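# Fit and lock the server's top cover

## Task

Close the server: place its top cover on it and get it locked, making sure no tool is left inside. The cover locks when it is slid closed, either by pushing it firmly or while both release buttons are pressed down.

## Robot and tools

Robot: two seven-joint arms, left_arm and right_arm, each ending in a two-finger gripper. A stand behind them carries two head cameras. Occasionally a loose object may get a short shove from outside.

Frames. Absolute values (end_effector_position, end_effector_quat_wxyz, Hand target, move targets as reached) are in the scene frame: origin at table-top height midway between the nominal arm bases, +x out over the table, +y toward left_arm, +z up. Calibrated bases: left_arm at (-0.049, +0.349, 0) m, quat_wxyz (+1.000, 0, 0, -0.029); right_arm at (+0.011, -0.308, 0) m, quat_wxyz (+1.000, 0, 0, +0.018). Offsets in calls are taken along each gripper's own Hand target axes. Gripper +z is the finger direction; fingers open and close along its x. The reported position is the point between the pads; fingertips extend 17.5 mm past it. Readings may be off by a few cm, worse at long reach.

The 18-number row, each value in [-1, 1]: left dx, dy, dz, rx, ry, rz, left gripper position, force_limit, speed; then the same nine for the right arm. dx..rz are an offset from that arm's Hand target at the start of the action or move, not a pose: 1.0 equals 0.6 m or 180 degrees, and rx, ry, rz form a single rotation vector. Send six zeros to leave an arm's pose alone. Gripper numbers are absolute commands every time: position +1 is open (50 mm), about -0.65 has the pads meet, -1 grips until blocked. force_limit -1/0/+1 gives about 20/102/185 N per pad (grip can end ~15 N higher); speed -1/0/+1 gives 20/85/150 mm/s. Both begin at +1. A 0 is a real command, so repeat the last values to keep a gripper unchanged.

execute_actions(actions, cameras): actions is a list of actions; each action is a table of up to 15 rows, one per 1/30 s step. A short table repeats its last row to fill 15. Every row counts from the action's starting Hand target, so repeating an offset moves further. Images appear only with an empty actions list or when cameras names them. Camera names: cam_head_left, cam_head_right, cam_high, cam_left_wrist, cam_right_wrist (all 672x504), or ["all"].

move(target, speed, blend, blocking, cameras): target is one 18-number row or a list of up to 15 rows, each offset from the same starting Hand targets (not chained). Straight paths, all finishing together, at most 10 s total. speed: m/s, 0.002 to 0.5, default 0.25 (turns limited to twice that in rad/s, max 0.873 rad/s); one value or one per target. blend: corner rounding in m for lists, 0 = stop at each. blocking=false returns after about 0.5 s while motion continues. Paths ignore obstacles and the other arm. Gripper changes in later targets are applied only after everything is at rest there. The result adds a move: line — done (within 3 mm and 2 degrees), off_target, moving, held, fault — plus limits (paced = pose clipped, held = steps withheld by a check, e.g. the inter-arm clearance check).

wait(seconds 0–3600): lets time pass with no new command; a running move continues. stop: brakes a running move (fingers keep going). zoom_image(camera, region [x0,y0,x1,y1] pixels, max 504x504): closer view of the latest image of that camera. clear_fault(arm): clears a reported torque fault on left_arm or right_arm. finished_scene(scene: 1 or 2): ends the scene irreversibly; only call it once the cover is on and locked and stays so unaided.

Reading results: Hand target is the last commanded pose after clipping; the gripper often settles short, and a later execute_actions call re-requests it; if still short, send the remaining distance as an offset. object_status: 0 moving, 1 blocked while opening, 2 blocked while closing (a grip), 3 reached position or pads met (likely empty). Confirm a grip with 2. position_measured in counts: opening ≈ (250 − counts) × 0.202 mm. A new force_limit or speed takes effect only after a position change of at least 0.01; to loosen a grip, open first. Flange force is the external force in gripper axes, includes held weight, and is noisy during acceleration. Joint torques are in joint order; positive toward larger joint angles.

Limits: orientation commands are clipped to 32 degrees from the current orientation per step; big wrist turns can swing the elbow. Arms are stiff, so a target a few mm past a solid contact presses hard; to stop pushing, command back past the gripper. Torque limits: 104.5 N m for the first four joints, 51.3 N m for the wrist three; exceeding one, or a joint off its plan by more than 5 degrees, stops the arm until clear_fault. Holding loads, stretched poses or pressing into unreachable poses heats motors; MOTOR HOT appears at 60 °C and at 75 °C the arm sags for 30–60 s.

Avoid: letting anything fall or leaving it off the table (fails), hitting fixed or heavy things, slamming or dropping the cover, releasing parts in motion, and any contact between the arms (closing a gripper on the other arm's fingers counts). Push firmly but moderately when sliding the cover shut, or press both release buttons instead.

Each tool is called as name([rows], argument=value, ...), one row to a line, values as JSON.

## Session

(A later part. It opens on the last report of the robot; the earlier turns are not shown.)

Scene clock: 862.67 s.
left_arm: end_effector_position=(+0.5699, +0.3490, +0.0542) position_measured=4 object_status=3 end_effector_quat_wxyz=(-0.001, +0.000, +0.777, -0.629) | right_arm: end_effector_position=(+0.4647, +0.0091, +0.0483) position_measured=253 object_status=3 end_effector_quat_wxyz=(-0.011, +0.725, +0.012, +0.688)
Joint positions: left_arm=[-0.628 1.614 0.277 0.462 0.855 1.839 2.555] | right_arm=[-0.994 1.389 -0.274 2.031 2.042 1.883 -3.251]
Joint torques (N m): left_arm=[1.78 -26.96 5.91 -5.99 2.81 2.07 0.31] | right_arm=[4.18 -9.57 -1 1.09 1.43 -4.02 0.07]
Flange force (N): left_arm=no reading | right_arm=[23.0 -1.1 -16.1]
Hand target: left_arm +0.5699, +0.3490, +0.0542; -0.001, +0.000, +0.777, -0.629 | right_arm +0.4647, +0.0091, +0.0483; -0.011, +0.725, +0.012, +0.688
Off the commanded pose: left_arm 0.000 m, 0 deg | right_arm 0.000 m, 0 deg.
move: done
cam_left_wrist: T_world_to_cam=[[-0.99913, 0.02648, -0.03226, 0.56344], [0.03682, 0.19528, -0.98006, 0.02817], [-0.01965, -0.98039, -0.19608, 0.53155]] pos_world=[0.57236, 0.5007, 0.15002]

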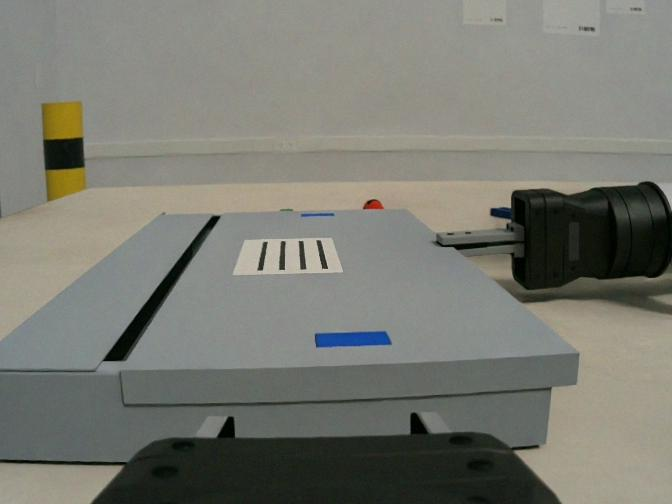

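execute_actions(actions=[])

zoom_image(camera="cam_head_right", region=[320, 190, 400, 290])

zoom_image(camera="cam_head_left", region=[320, 190, 400, 290])

zoom_image(camera="cam_head_left", region=[170, 190, 270, 290])

zoom_image(camera="cam_high", region=[210, 200, 440, 390])

Scene clock: 878.43 s.
left_arm: end_effector_position=(+0.5699, +0.3490, +0.0542) position_measured=4 object_status=3 end_effector_quat_wxyz=(-0.001, +0.000, +0.777, -0.629) | right_arm: end_effector_position=(+0.4647, +0.0091, +0.0483) position_measured=253 object_status=3 end_effector_quat_wxyz=(-0.011, +0.725, +0.012, +0.688)
Joint positions: left_arm=[-0.628 1.614 0.277 0.462 0.855 1.839 2.555] | right_arm=[-0.994 1.389 -0.274 2.031 2.042 1.883 -3.251]
Joint velocities: within noise
Joint torques (N m): left_arm=[1.74 -27.04 5.92 -5.95 2.84 2.06 0.27] | right_arm=[4.18 -9.81 -0.86 0.94 1.5 -3.95 0.02]
Flange force (N): left_arm=no reading | right_arm=[22.8 -0.9 -16.5]
Hand target: left_arm +0.5699, +0.3490, +0.0542; -0.001, +0.000, +0.777, -0.629 | right_arm +0.4647, +0.0091, +0.0483; -0.011, +0.725, +0.012, +0.688
Tool commands: left_gripper/position=+1.0 left_gripper/force_limit=+1.0 left_gripper/speed=+1.0 right_gripper/position=-0.98 right_gripper/force_limit=+0.5 right_gripper/speed=-1.0
Off the commanded pose: left_arm 0.000 m, 0 deg | right_arm 0.000 m, 0 deg.
camera_calibration:
cam_left_wrist: T_world_to_cam=[[-0.99913, 0.02648, -0.03226, 0.56344], [0.03682, 0.19528, -0.98006, 0.02817], [-0.01965, -0.98039, -0.19608, 0.53155]] pos_world=[0.57236, 0.5007, 0.15002]
cam_right_wrist: T_world_to_cam=[[0.07145, -0.00324, 0.99744, -0.08185], [0.01685, -0.99985, -0.00445, 0.05064], [0.9973, 0.01712, -0.07138, -0.29373]] pos_world=[0.29794, 0.0554, 0.0609]

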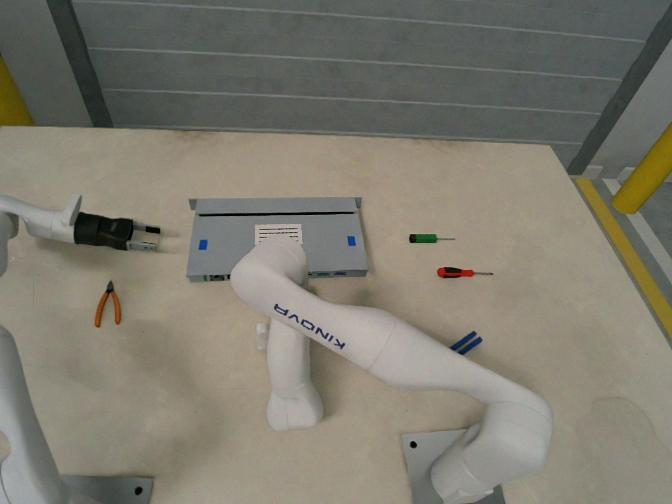

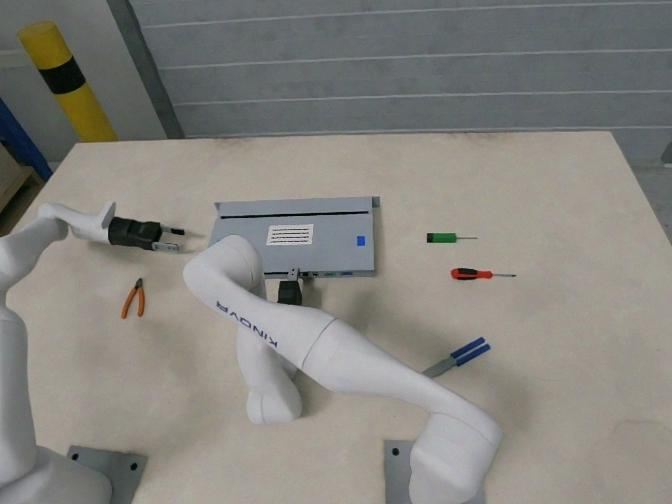

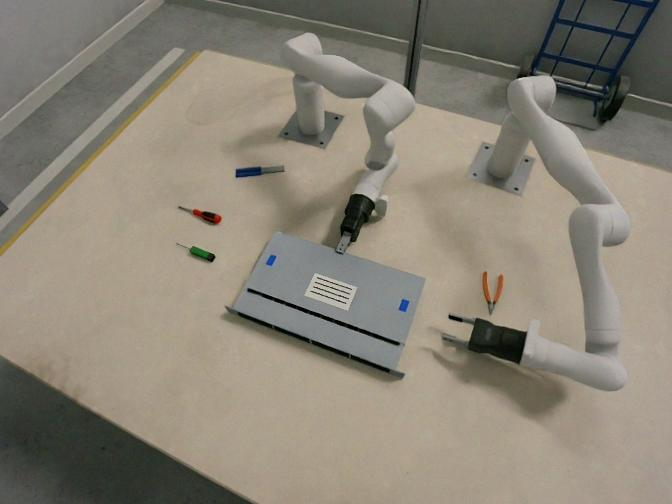

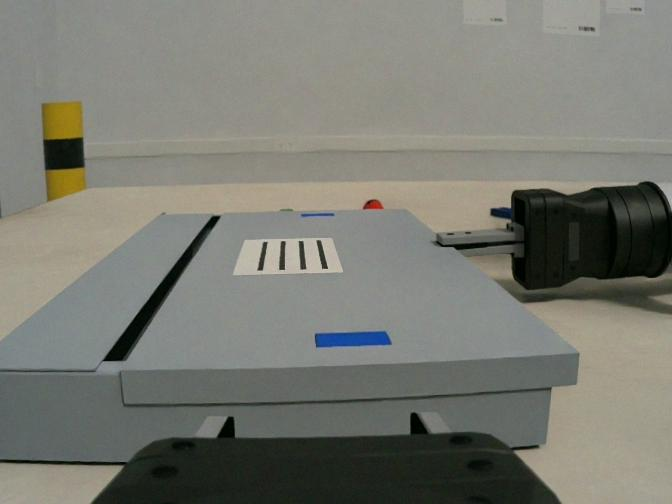

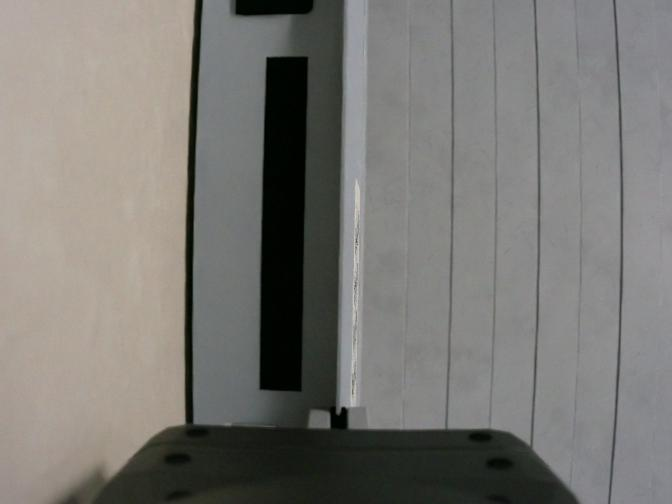

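Scaled by 5.040 from the camera's image (finer frame: 960x720).

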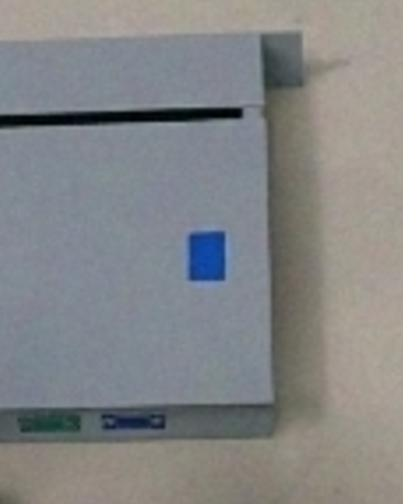

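Scaled by 5.040 from the camera's image (finer frame: 960x720).

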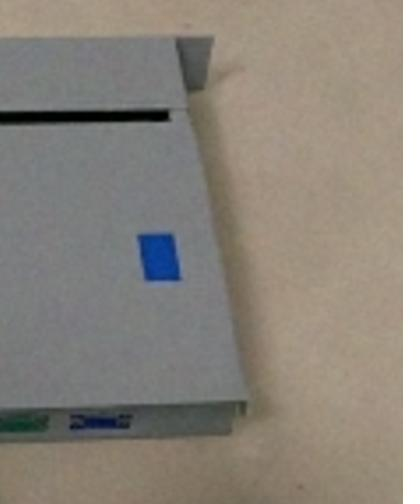

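Scaled by 5.040 from the camera's image (finer frame: 960x720).

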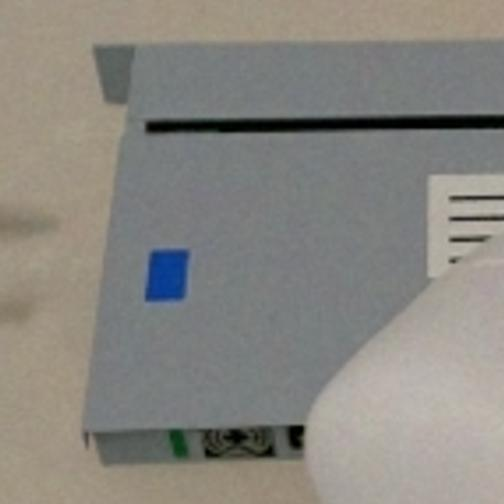

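Scaled by 2.191 from the camera's image (finer frame: 960x720).

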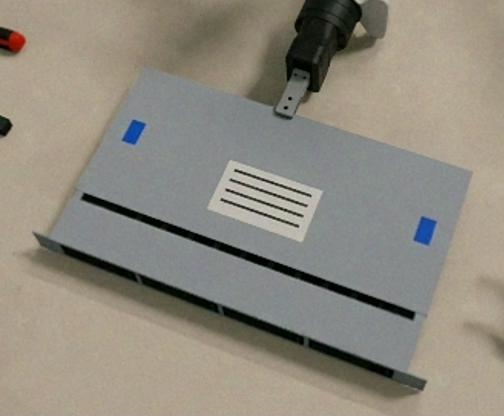

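move([
  [0,0,0,0,0,0,1,1,1, 0.0042,0,0,0,0,0, -0.98,0.5,-1],
  [0,0,0,0,0,0,1,1,1, 0.0042,0,-0.0078,0,0,0, -0.98,0.5,-1],
  [0,0,0,0,0,0,1,1,1, 0.0012,0,-0.0078,0,0,0, -0.98,0.5,-1],
], speed=[0.02,0.02,0.01], cameras=["cam_left_wrist"])

zoom_image(camera="cam_left_wrist", region=[372, 280, 672, 430])

Scene clock: 901.37 s.
left_arm: end_effector_position=(+0.5699, +0.3490, +0.0542) position_measured=4 object_status=3 end_effector_quat_wxyz=(-0.001, +0.000, +0.777, -0.629) | right_arm: end_effector_position=(+0.4601, +0.0090, +0.0493) position_measured=253 object_status=3 end_effector_quat_wxyz=(-0.011, +0.725, +0.012, +0.688)
Joint positions: left_arm=[-0.628 1.614 0.277 0.462 0.855 1.839 2.555] | right_arm=[-1 1.389 -0.282 2.038 2.031 1.892 -3.257]
Joint torques (N m): left_arm=[1.83 -27.01 5.96 -5.93 2.86 2.04 0.27] | right_arm=[1.5 -15.97 0.21 1.52 0.41 1.13 0.07]
Flange force (N): left_arm=no reading | right_arm=[7.9 -2.3 -4.7]
Hand target: left_arm +0.5699, +0.3490, +0.0542; -0.001, +0.000, +0.777, -0.629 | right_arm +0.4601, +0.0090, +0.0493; -0.011, +0.725, +0.012, +0.688
Off the commanded pose: left_arm 0.000 m, 0 deg | right_arm 0.000 m, 0 deg.
move: done
cam_left_wrist: T_world_to_cam=[[-0.99913, 0.02648, -0.03226, 0.56344], [0.03682, 0.19528, -0.98006, 0.02817], [-0.01965, -0.98039, -0.19608, 0.53155]] pos_world=[0.57236, 0.5007, 0.15002]

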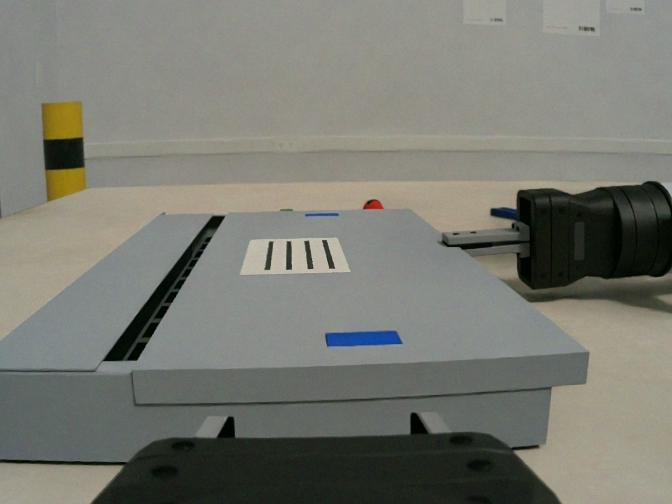

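Scaled by 1.680.

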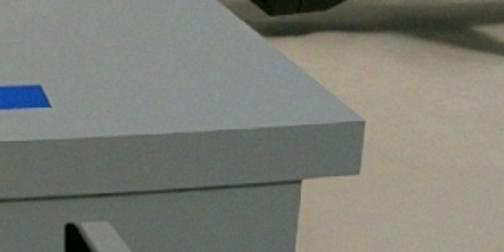

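zoom_image(camera="cam_left_wrist", region=[60, 330, 240, 430])

Scaled by 2.800.

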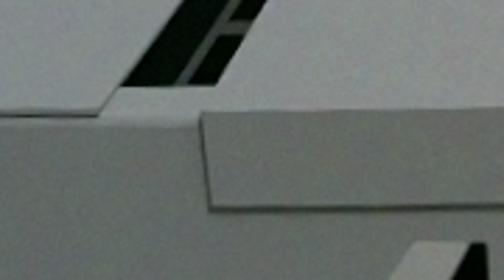

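move([
  [0,0,0,0,0,0,1,1,1, 0.0042,0,0,0,0,0, -0.98,0.5,-1],
  [0,0,0,0,0,0,1,1,1, 0.0042,0,0.0060,0,0,0, -0.98,0.5,-1],
  [0,0,0,0,0,0,1,1,1, -0.0006,0,0.0060,0,0,0, -0.98,0.5,-1],
], speed=[0.03,0.03,0.012], cameras=[])

Scene clock: 925.90 s.
left_arm: end_effector_position=(+0.5699, +0.3490, +0.0542) position_measured=4 object_status=3 end_effector_quat_wxyz=(-0.001, +0.000, +0.777, -0.629) | right_arm: end_effector_position=(+0.4638, +0.0090, +0.0489) position_measured=253 object_status=3 end_effector_quat_wxyz=(-0.011, +0.725, +0.012, +0.688)
Joint positions: left_arm=[-0.628 1.614 0.277 0.462 0.855 1.839 2.555] | right_arm=[-0.995 1.388 -0.276 2.033 2.04 1.885 -3.252]
Joint torques (N m): left_arm=[1.77 -27.04 5.93 -5.98 2.85 2.1 0.22] | right_arm=[1.55 -13.19 -1.06 1.82 0.74 -0.8 0.04]
Flange force (N): left_arm=no reading | right_arm=[13.7 -2.1 -5.4]
Hand target: left_arm +0.5699, +0.3490, +0.0542; -0.001, +0.000, +0.777, -0.629 | right_arm +0.4637, +0.0091, +0.0487; -0.011, +0.725, +0.012, +0.688
Off the commanded pose: left_arm 0.000 m, 0 deg | right_arm 0.000 m, 0 deg.
move: done

move([
  [0,0,0,0,0,0,1,1,1, 0.0013,0,0,0,0,0, -0.98,0.5,-1],
  [0,0,0,0,0,0,1,1,1, 0.0013,0,0.0075,0,0,0, -0.98,0.5,-1],
], speed=[0.02,0.01], cameras=["cam_left_wrist"])

zoom_image(camera="cam_left_wrist", region=[60, 330, 240, 430])

Scene clock: 944.33 s.
left_arm: end_effector_position=(+0.5699, +0.3490, +0.0542) position_measured=4 object_status=3 end_effector_quat_wxyz=(-0.001, +0.000, +0.777, -0.629) | right_arm: end_effector_position=(+0.4681, +0.0093, +0.0492) position_measured=253 object_status=3 end_effector_quat_wxyz=(-0.011, +0.725, +0.012, +0.688)
Joint positions: left_arm=[-0.628 1.614 0.277 0.462 0.855 1.839 2.555] | right_arm=[-0.989 1.385 -0.27 2.029 2.05 1.877 -3.245]
Joint torques (N m): left_arm=[1.74 -27.05 5.92 -6.02 2.84 2.07 0.27] | right_arm=[11.03 -16.38 6.99 -5.12 3.25 -2.22 0.11]
Flange force (N): left_arm=no reading | right_arm=[18.9 5.0 -49.1]
Hand target: left_arm +0.5699, +0.3490, +0.0542; -0.001, +0.000, +0.777, -0.629 | right_arm +0.4682, +0.0092, +0.0493; -0.011, +0.725, +0.012, +0.688
Off the commanded pose: left_arm 0.000 m, 0 deg | right_arm 0.000 m, 0 deg.
move: done
cam_left_wrist: T_world_to_cam=[[-0.99913, 0.02648, -0.03226, 0.56344], [0.03682, 0.19528, -0.98006, 0.02817], [-0.01965, -0.98039, -0.19608, 0.53155]] pos_world=[0.57236, 0.5007, 0.15002]

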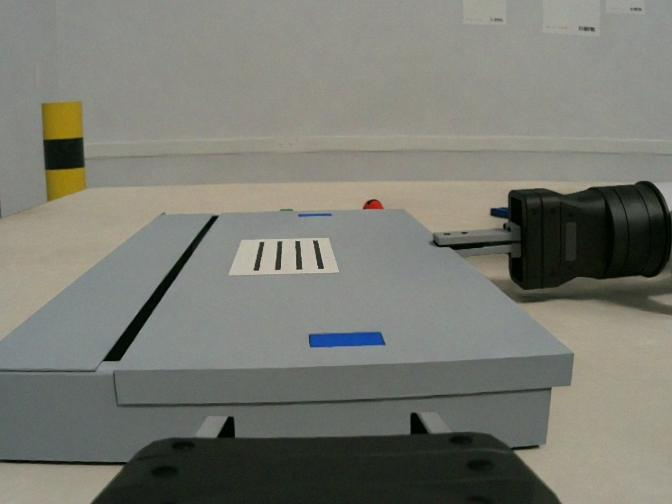

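Scaled by 2.800.

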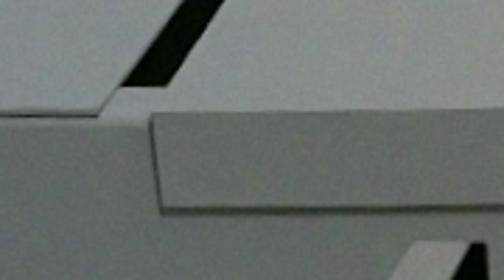

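move([
  [0,0,0,0,0,0,1,1,1, 0,0,-0.0025,0,0,0, -0.98,0.5,-1],
  [0,0,0,0,0,0,1,1,1, 0.0055,0,-0.0025,0,0,0, -0.98,0.5,-1],
], speed=[0.02,0.01], cameras=["cam_left_wrist"])

zoom_image(camera="cam_left_wrist", region=[372, 280, 672, 430])

zoom_image(camera="cam_left_wrist", region=[60, 330, 240, 430])

Scene clock: 950.47 s.
left_arm: end_effector_position=(+0.5699, +0.3490, +0.0542) position_measured=4 object_status=3 end_effector_quat_wxyz=(-0.001, +0.000, +0.777, -0.629) | right_arm: end_effector_position=(+0.4668, +0.0092, +0.0525) position_measured=253 object_status=3 end_effector_quat_wxyz=(-0.011, +0.725, +0.012, +0.688)
Joint positions: left_arm=[-0.628 1.614 0.277 0.462 0.855 1.839 2.555] | right_arm=[-0.99 1.377 -0.273 2.037 2.045 1.878 -3.245]
Joint torques (N m): left_arm=[1.76 -27.06 5.93 -5.96 2.87 2.09 0.29] | right_arm=[-1.66 -30.53 4.55 3.02 -3.36 12.84 0.08]
Flange force (N): left_arm=no reading | right_arm=[-27.5 -10.1 19.4]
Hand target: left_arm +0.5699, +0.3490, +0.0542; -0.001, +0.000, +0.777, -0.629 | right_arm +0.4669, +0.0092, +0.0526; -0.011, +0.725, +0.012, +0.688
Off the commanded pose: left_arm 0.000 m, 0 deg | right_arm 0.000 m, 0 deg.
move: done
cam_left_wrist: T_world_to_cam=[[-0.99913, 0.02648, -0.03226, 0.56344], [0.03682, 0.19528, -0.98006, 0.02817], [-0.01965, -0.98039, -0.19608, 0.53155]] pos_world=[0.57236, 0.5007, 0.15002]

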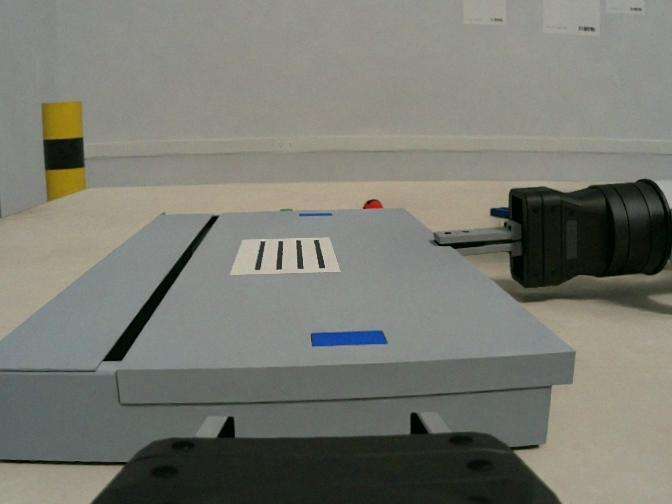

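Scaled by 1.680.

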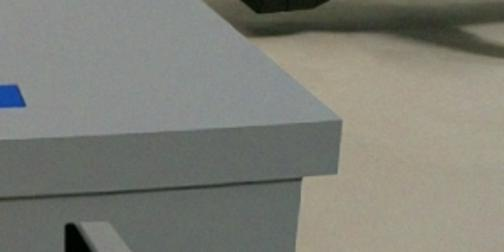

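Scaled by 2.800.

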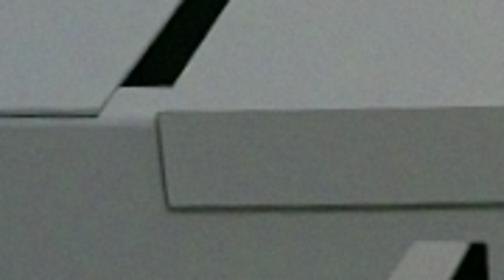

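move([
  [0,0,0,0,0,0,1,1,1, -0.0047,0,0,0,0,0, -0.98,0.5,-1],
  [0,0,0,0,0,0,1,1,1, -0.0047,0,0,0,0,0, -0.518,0.5,-1],
  [0,0,0,0,0,0,1,1,1, -0.0047,0,-0.04,0,0,0, -0.518,0.5,-1],
  [0,0,0,0,0,0,1,1,1, 0.0053,0,-0.04,0,0,0, -1,0.5,-0.5],
], speed=[0.02,0.02,0.04,0.05], cameras=["cam_left_wrist", "cam_high"])

zoom_image(camera="cam_left_wrist", region=[372, 180, 672, 430])

Scene clock: 969.53 s.
left_arm: end_effector_position=(+0.5699, +0.3490, +0.0542) position_measured=4 object_status=3 end_effector_quat_wxyz=(-0.001, +0.000, +0.777, -0.629) | right_arm: end_effector_position=(+0.4431, +0.0084, +0.0571) position_measured=253 object_status=3 end_effector_quat_wxyz=(-0.011, +0.725, +0.012, +0.688)
Joint positions: left_arm=[-0.628 1.614 0.277 0.462 0.855 1.839 2.555] | right_arm=[-1.024 1.379 -0.311 2.069 1.986 1.92 -3.276]
Joint torques (N m): left_arm=[1.83 -27.01 5.93 -5.97 2.85 2.05 0.3] | right_arm=[0.8 -18.28 0.62 1.87 -0.28 3.23 -0.13]
Flange force (N): left_arm=no reading | right_arm=[2.0 -3.6 -0.2]
Hand target: left_arm +0.5699, +0.3490, +0.0542; -0.001, +0.000, +0.777, -0.629 | right_arm +0.4431, +0.0084, +0.0571; -0.011, +0.725, +0.012, +0.688
Off the commanded pose: left_arm 0.000 m, 0 deg | right_arm 0.000 m, 0 deg.
move: done
cam_left_wrist: T_world_to_cam=[[-0.99913, 0.02648, -0.03226, 0.56344], [0.03682, 0.19528, -0.98006, 0.02817], [-0.01965, -0.98039, -0.19608, 0.53155]] pos_world=[0.57236, 0.5007, 0.15002]
Images, in order (width x height): cam_high 672x504, cam_left_wrist 672x504.

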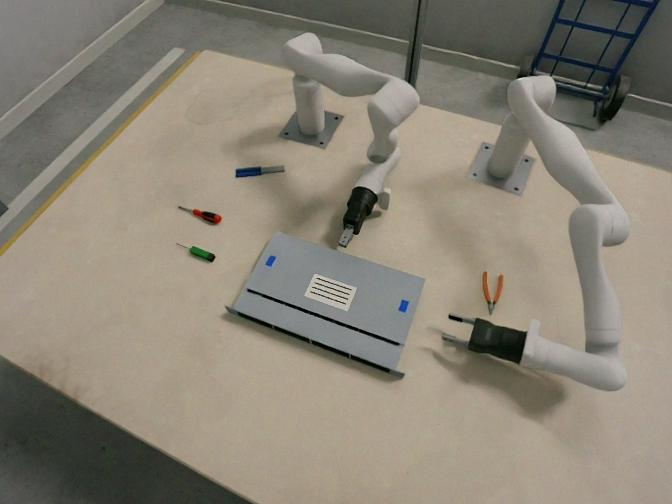

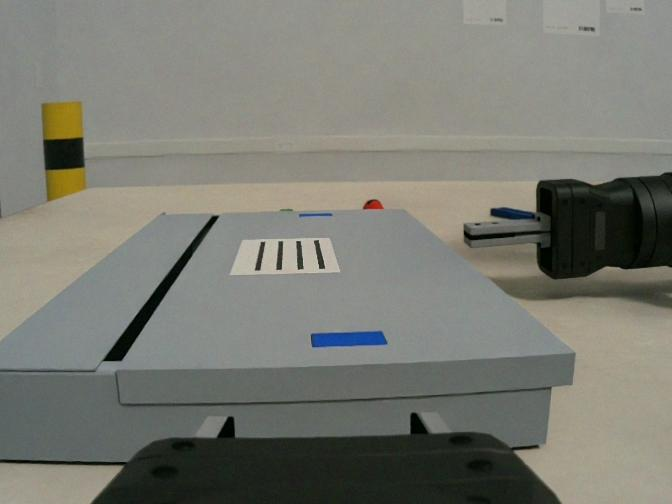

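Scaled by 1.680.

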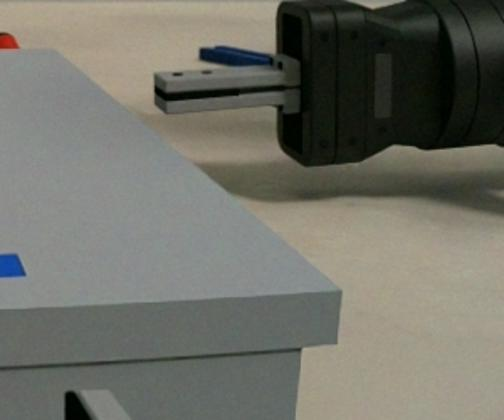

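move(target=[0,0,0,0,0,0,1,1,1, -0.001,0,0.0283,0,0,0, -1,0.5,-0.5], speed=0.03, cameras=["cam_left_wrist"])

zoom_image(camera="cam_left_wrist", region=[372, 180, 672, 430])

Scene clock: 975.00 s.
left_arm: end_effector_position=(+0.5699, +0.3490, +0.0542) position_measured=4 object_status=3 end_effector_quat_wxyz=(-0.001, +0.000, +0.777, -0.629) | right_arm: end_effector_position=(+0.4600, +0.0091, +0.0556) position_measured=253 object_status=3 end_effector_quat_wxyz=(-0.011, +0.725, +0.012, +0.688)
Joint positions: left_arm=[-0.628 1.614 0.277 0.462 0.855 1.839 2.555] | right_arm=[-0.999 1.373 -0.285 2.05 2.028 1.891 -3.252]
Joint torques (N m): left_arm=[1.8 -27.02 5.95 -5.96 2.83 2.09 0.28] | right_arm=[6.63 -18.1 4.64 -2.09 1.18 1.1 -0.1]
Flange force (N): left_arm=no reading | right_arm=[9.5 0.6 -25.8]
Hand target: left_arm +0.5699, +0.3490, +0.0542; -0.001, +0.000, +0.777, -0.629 | right_arm +0.4600, +0.0090, +0.0556; -0.011, +0.725, +0.012, +0.688
Off the commanded pose: left_arm 0.000 m, 0 deg | right_arm 0.000 m, 0 deg.
move: done
cam_left_wrist: T_world_to_cam=[[-0.99913, 0.02648, -0.03226, 0.56344], [0.03682, 0.19528, -0.98006, 0.02817], [-0.01965, -0.98039, -0.19608, 0.53155]] pos_world=[0.57236, 0.5007, 0.15002]

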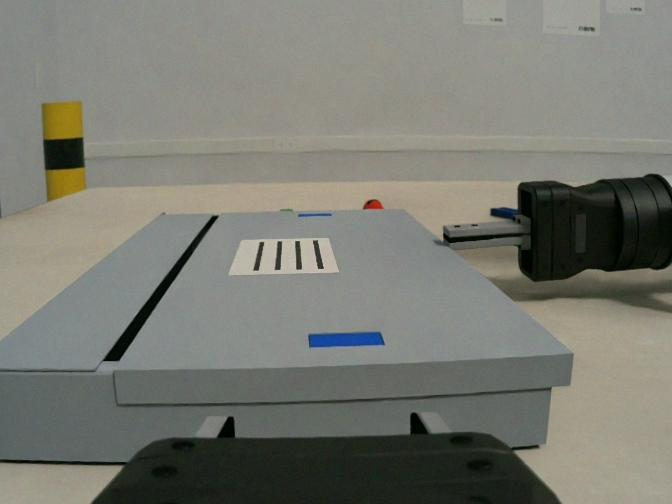

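Scaled by 1.680.

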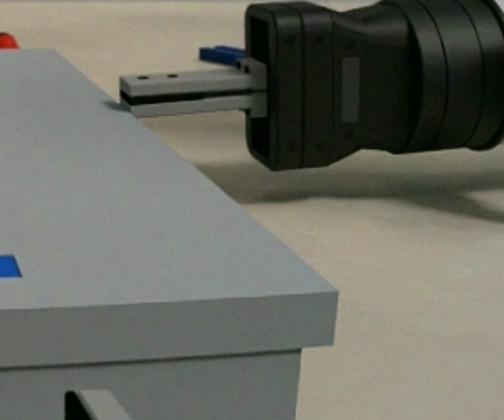

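move(target=[0,0,0,0,0,0,1,1,1, 0.0002,0,0.0033,0,0,0, -1,0.5,-0.5], speed=0.02, cameras=["cam_left_wrist"])

zoom_image(camera="cam_left_wrist", region=[60, 330, 240, 430])

Scene clock: 978.13 s.
left_arm: end_effector_position=(+0.5699, +0.3490, +0.0542) position_measured=4 object_status=3 end_effector_quat_wxyz=(-0.001, +0.000, +0.777, -0.629) | right_arm: end_effector_position=(+0.4620, +0.0091, +0.0556) position_measured=253 object_status=3 end_effector_quat_wxyz=(-0.011, +0.725, +0.012, +0.688)
Joint positions: left_arm=[-0.628 1.614 0.277 0.462 0.855 1.839 2.555] | right_arm=[-0.996 1.372 -0.282 2.048 2.033 1.887 -3.249]
Joint torques (N m): left_arm=[1.77 -27.02 5.92 -5.92 2.86 2.08 0.25] | right_arm=[8.44 -17.78 5.71 -2.06 0.51 0.79 -0.05]
Flange force (N): left_arm=no reading | right_arm=[9.9 -1.3 -28.8]
Hand target: left_arm +0.5699, +0.3490, +0.0542; -0.001, +0.000, +0.777, -0.629 | right_arm +0.4620, +0.0090, +0.0556; -0.011, +0.725, +0.012, +0.688
Off the commanded pose: left_arm 0.000 m, 0 deg | right_arm 0.000 m, 0 deg.
move: done
cam_left_wrist: T_world_to_cam=[[-0.99913, 0.02648, -0.03226, 0.56344], [0.03682, 0.19528, -0.98006, 0.02817], [-0.01965, -0.98039, -0.19608, 0.53155]] pos_world=[0.57236, 0.5007, 0.15002]

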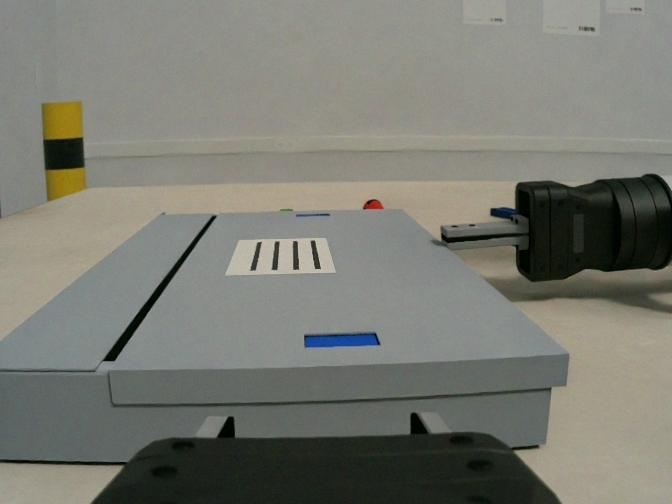

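Scaled by 2.800.

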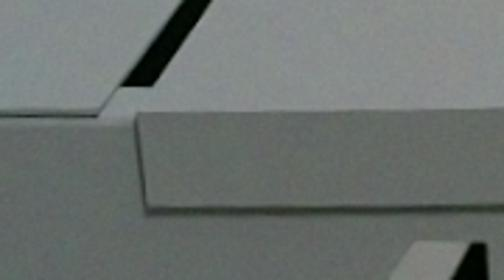

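move(target=[0,0,0,0,0,0,1,1,1, 0.0003,0,0.005,0,0,0, -1,0.5,-0.5], speed=0.02, cameras=["cam_left_wrist"])

zoom_image(camera="cam_left_wrist", region=[60, 330, 240, 430])

Scene clock: 982.13 s.
left_arm: end_effector_position=(+0.5699, +0.3490, +0.0542) position_measured=4 object_status=3 end_effector_quat_wxyz=(-0.001, +0.000, +0.777, -0.629) | right_arm: end_effector_position=(+0.4651, +0.0091, +0.0557) position_measured=253 object_status=3 end_effector_quat_wxyz=(-0.011, +0.725, +0.012, +0.688)
Joint positions: left_arm=[-0.628 1.614 0.277 0.462 0.855 1.839 2.555] | right_arm=[-0.991 1.37 -0.277 2.044 2.04 1.882 -3.245]
Joint torques (N m): left_arm=[1.81 -27.04 5.96 -5.97 2.89 2.04 0.29] | right_arm=[6.19 -18.01 4.23 0.27 -0.96 2.22 -0.06]
Flange force (N): left_arm=no reading | right_arm=[5.2 -5.8 -14.4]
Hand target: left_arm +0.5699, +0.3490, +0.0542; -0.001, +0.000, +0.777, -0.629 | right_arm +0.4650, +0.0091, +0.0556; -0.011, +0.725, +0.012, +0.688
Off the commanded pose: left_arm 0.000 m, 0 deg | right_arm 0.000 m, 0 deg.
move: done
cam_left_wrist: T_world_to_cam=[[-0.99913, 0.02648, -0.03226, 0.56344], [0.03682, 0.19528, -0.98006, 0.02817], [-0.01965, -0.98039, -0.19608, 0.53155]] pos_world=[0.57236, 0.5007, 0.15002]

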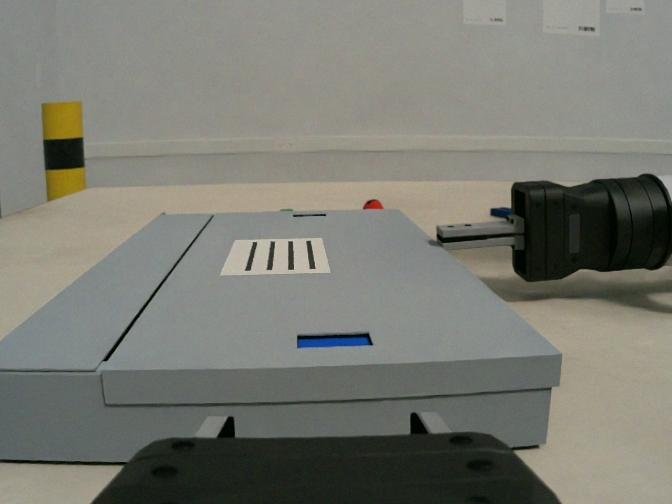

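Scaled by 2.800.

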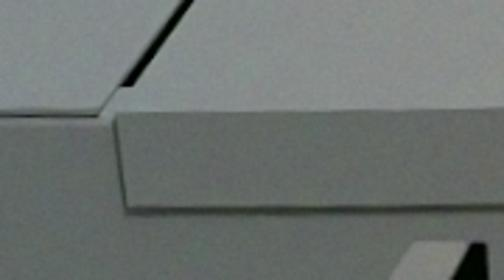

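move(target=[0,0,0,0,0,0,1,1,1, 0.0002,0,0.0033,0,0,0, -1,0.5,-0.5], speed=0.02, cameras=["cam_left_wrist"])

zoom_image(camera="cam_left_wrist", region=[60, 300, 400, 430])

Scene clock: 985.53 s.
left_arm: end_effector_position=(+0.5699, +0.3490, +0.0542) position_measured=4 object_status=3 end_effector_quat_wxyz=(-0.001, +0.000, +0.777, -0.629) | right_arm: end_effector_position=(+0.4671, +0.0091, +0.0556) position_measured=253 object_status=3 end_effector_quat_wxyz=(-0.011, +0.725, +0.012, +0.688)
Joint positions: left_arm=[-0.628 1.614 0.277 0.462 0.855 1.839 2.555] | right_arm=[-0.988 1.369 -0.275 2.042 2.044 1.878 -3.242]
Joint torques (N m): left_arm=[1.82 -27.09 5.94 -5.94 2.84 2.09 0.32] | right_arm=[0.97 -18.61 1.05 1.31 -0.18 3.25 -0.15]
Flange force (N): left_arm=no reading | right_arm=[2.5 -3.5 -0.8]
Hand target: left_arm +0.5699, +0.3490, +0.0542; -0.001, +0.000, +0.777, -0.629 | right_arm +0.4670, +0.0092, +0.0556; -0.011, +0.725, +0.012, +0.688
Off the commanded pose: left_arm 0.000 m, 0 deg | right_arm 0.000 m, 0 deg.
move: done
cam_left_wrist: T_world_to_cam=[[-0.99913, 0.02648, -0.03226, 0.56344], [0.03682, 0.19528, -0.98006, 0.02817], [-0.01965, -0.98039, -0.19608, 0.53155]] pos_world=[0.57236, 0.5007, 0.15002]

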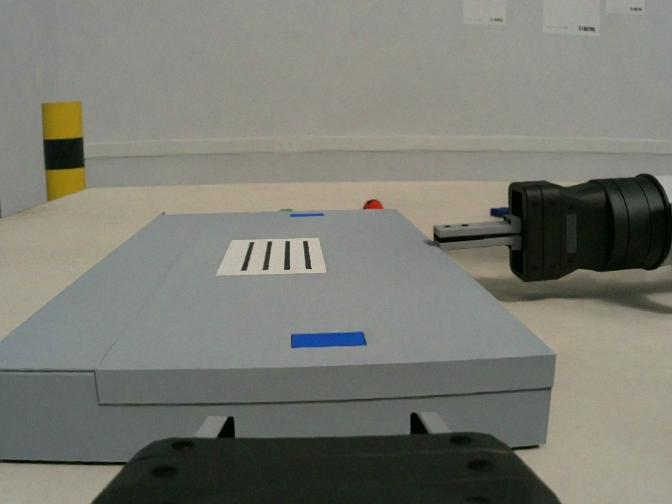

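Scaled by 1.482.

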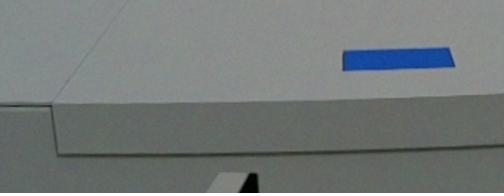

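move(target=[0,0,0,0,0,0,1,1,1, 0.01,0,-0.07,0,0,0, -1,0.5,-0.5], speed=0.1, cameras=["cam_high", "cam_left_wrist"])

zoom_image(camera="cam_high", region=[210, 200, 440, 390])

Scene clock: 989.00 s.
left_arm: end_effector_position=(+0.5699, +0.3490, +0.0542) position_measured=4 object_status=3 end_effector_quat_wxyz=(-0.001, +0.000, +0.777, -0.629) | right_arm: end_effector_position=(+0.4254, +0.0079, +0.0638) position_measured=253 object_status=3 end_effector_quat_wxyz=(-0.011, +0.725, +0.012, +0.688)
Joint positions: left_arm=[-0.628 1.614 0.277 0.462 0.855 1.839 2.555] | right_arm=[-1.051 1.373 -0.343 2.096 1.937 1.949 -3.298]
Joint torques (N m): left_arm=[1.81 -27.04 5.97 -6.04 2.85 2.07 0.29] | right_arm=[0.77 -17.94 0.45 2.02 -0.32 3.24 -0.12]
Flange force (N): left_arm=no reading | right_arm=[2.3 -3.4 -0.3]
Hand target: left_arm +0.5699, +0.3490, +0.0542; -0.001, +0.000, +0.777, -0.629 | right_arm +0.4254, +0.0079, +0.0638; -0.011, +0.725, +0.012, +0.688
Off the commanded pose: left_arm 0.000 m, 0 deg | right_arm 0.000 m, 0 deg.
move: done
cam_left_wrist: T_world_to_cam=[[-0.99913, 0.02648, -0.03226, 0.56344], [0.03682, 0.19528, -0.98006, 0.02817], [-0.01965, -0.98039, -0.19608, 0.53155]] pos_world=[0.57236, 0.5007, 0.15002]

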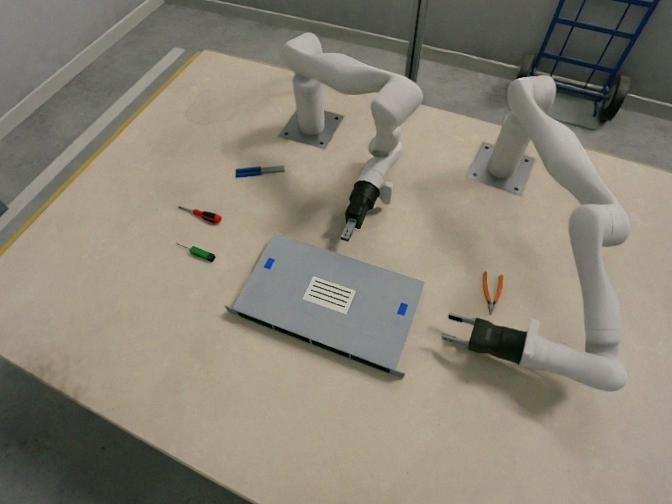

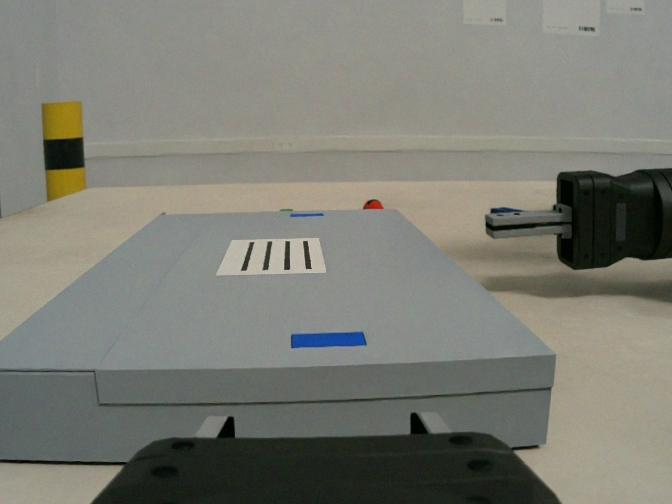

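Scaled by 2.191 from the camera's image (finer frame: 960x720).

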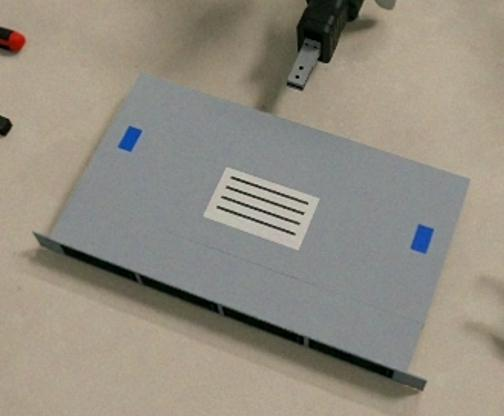

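Closed and locked. Finishing scene 1.

finished_scene(scene=1)

The scene is finished: the task was done.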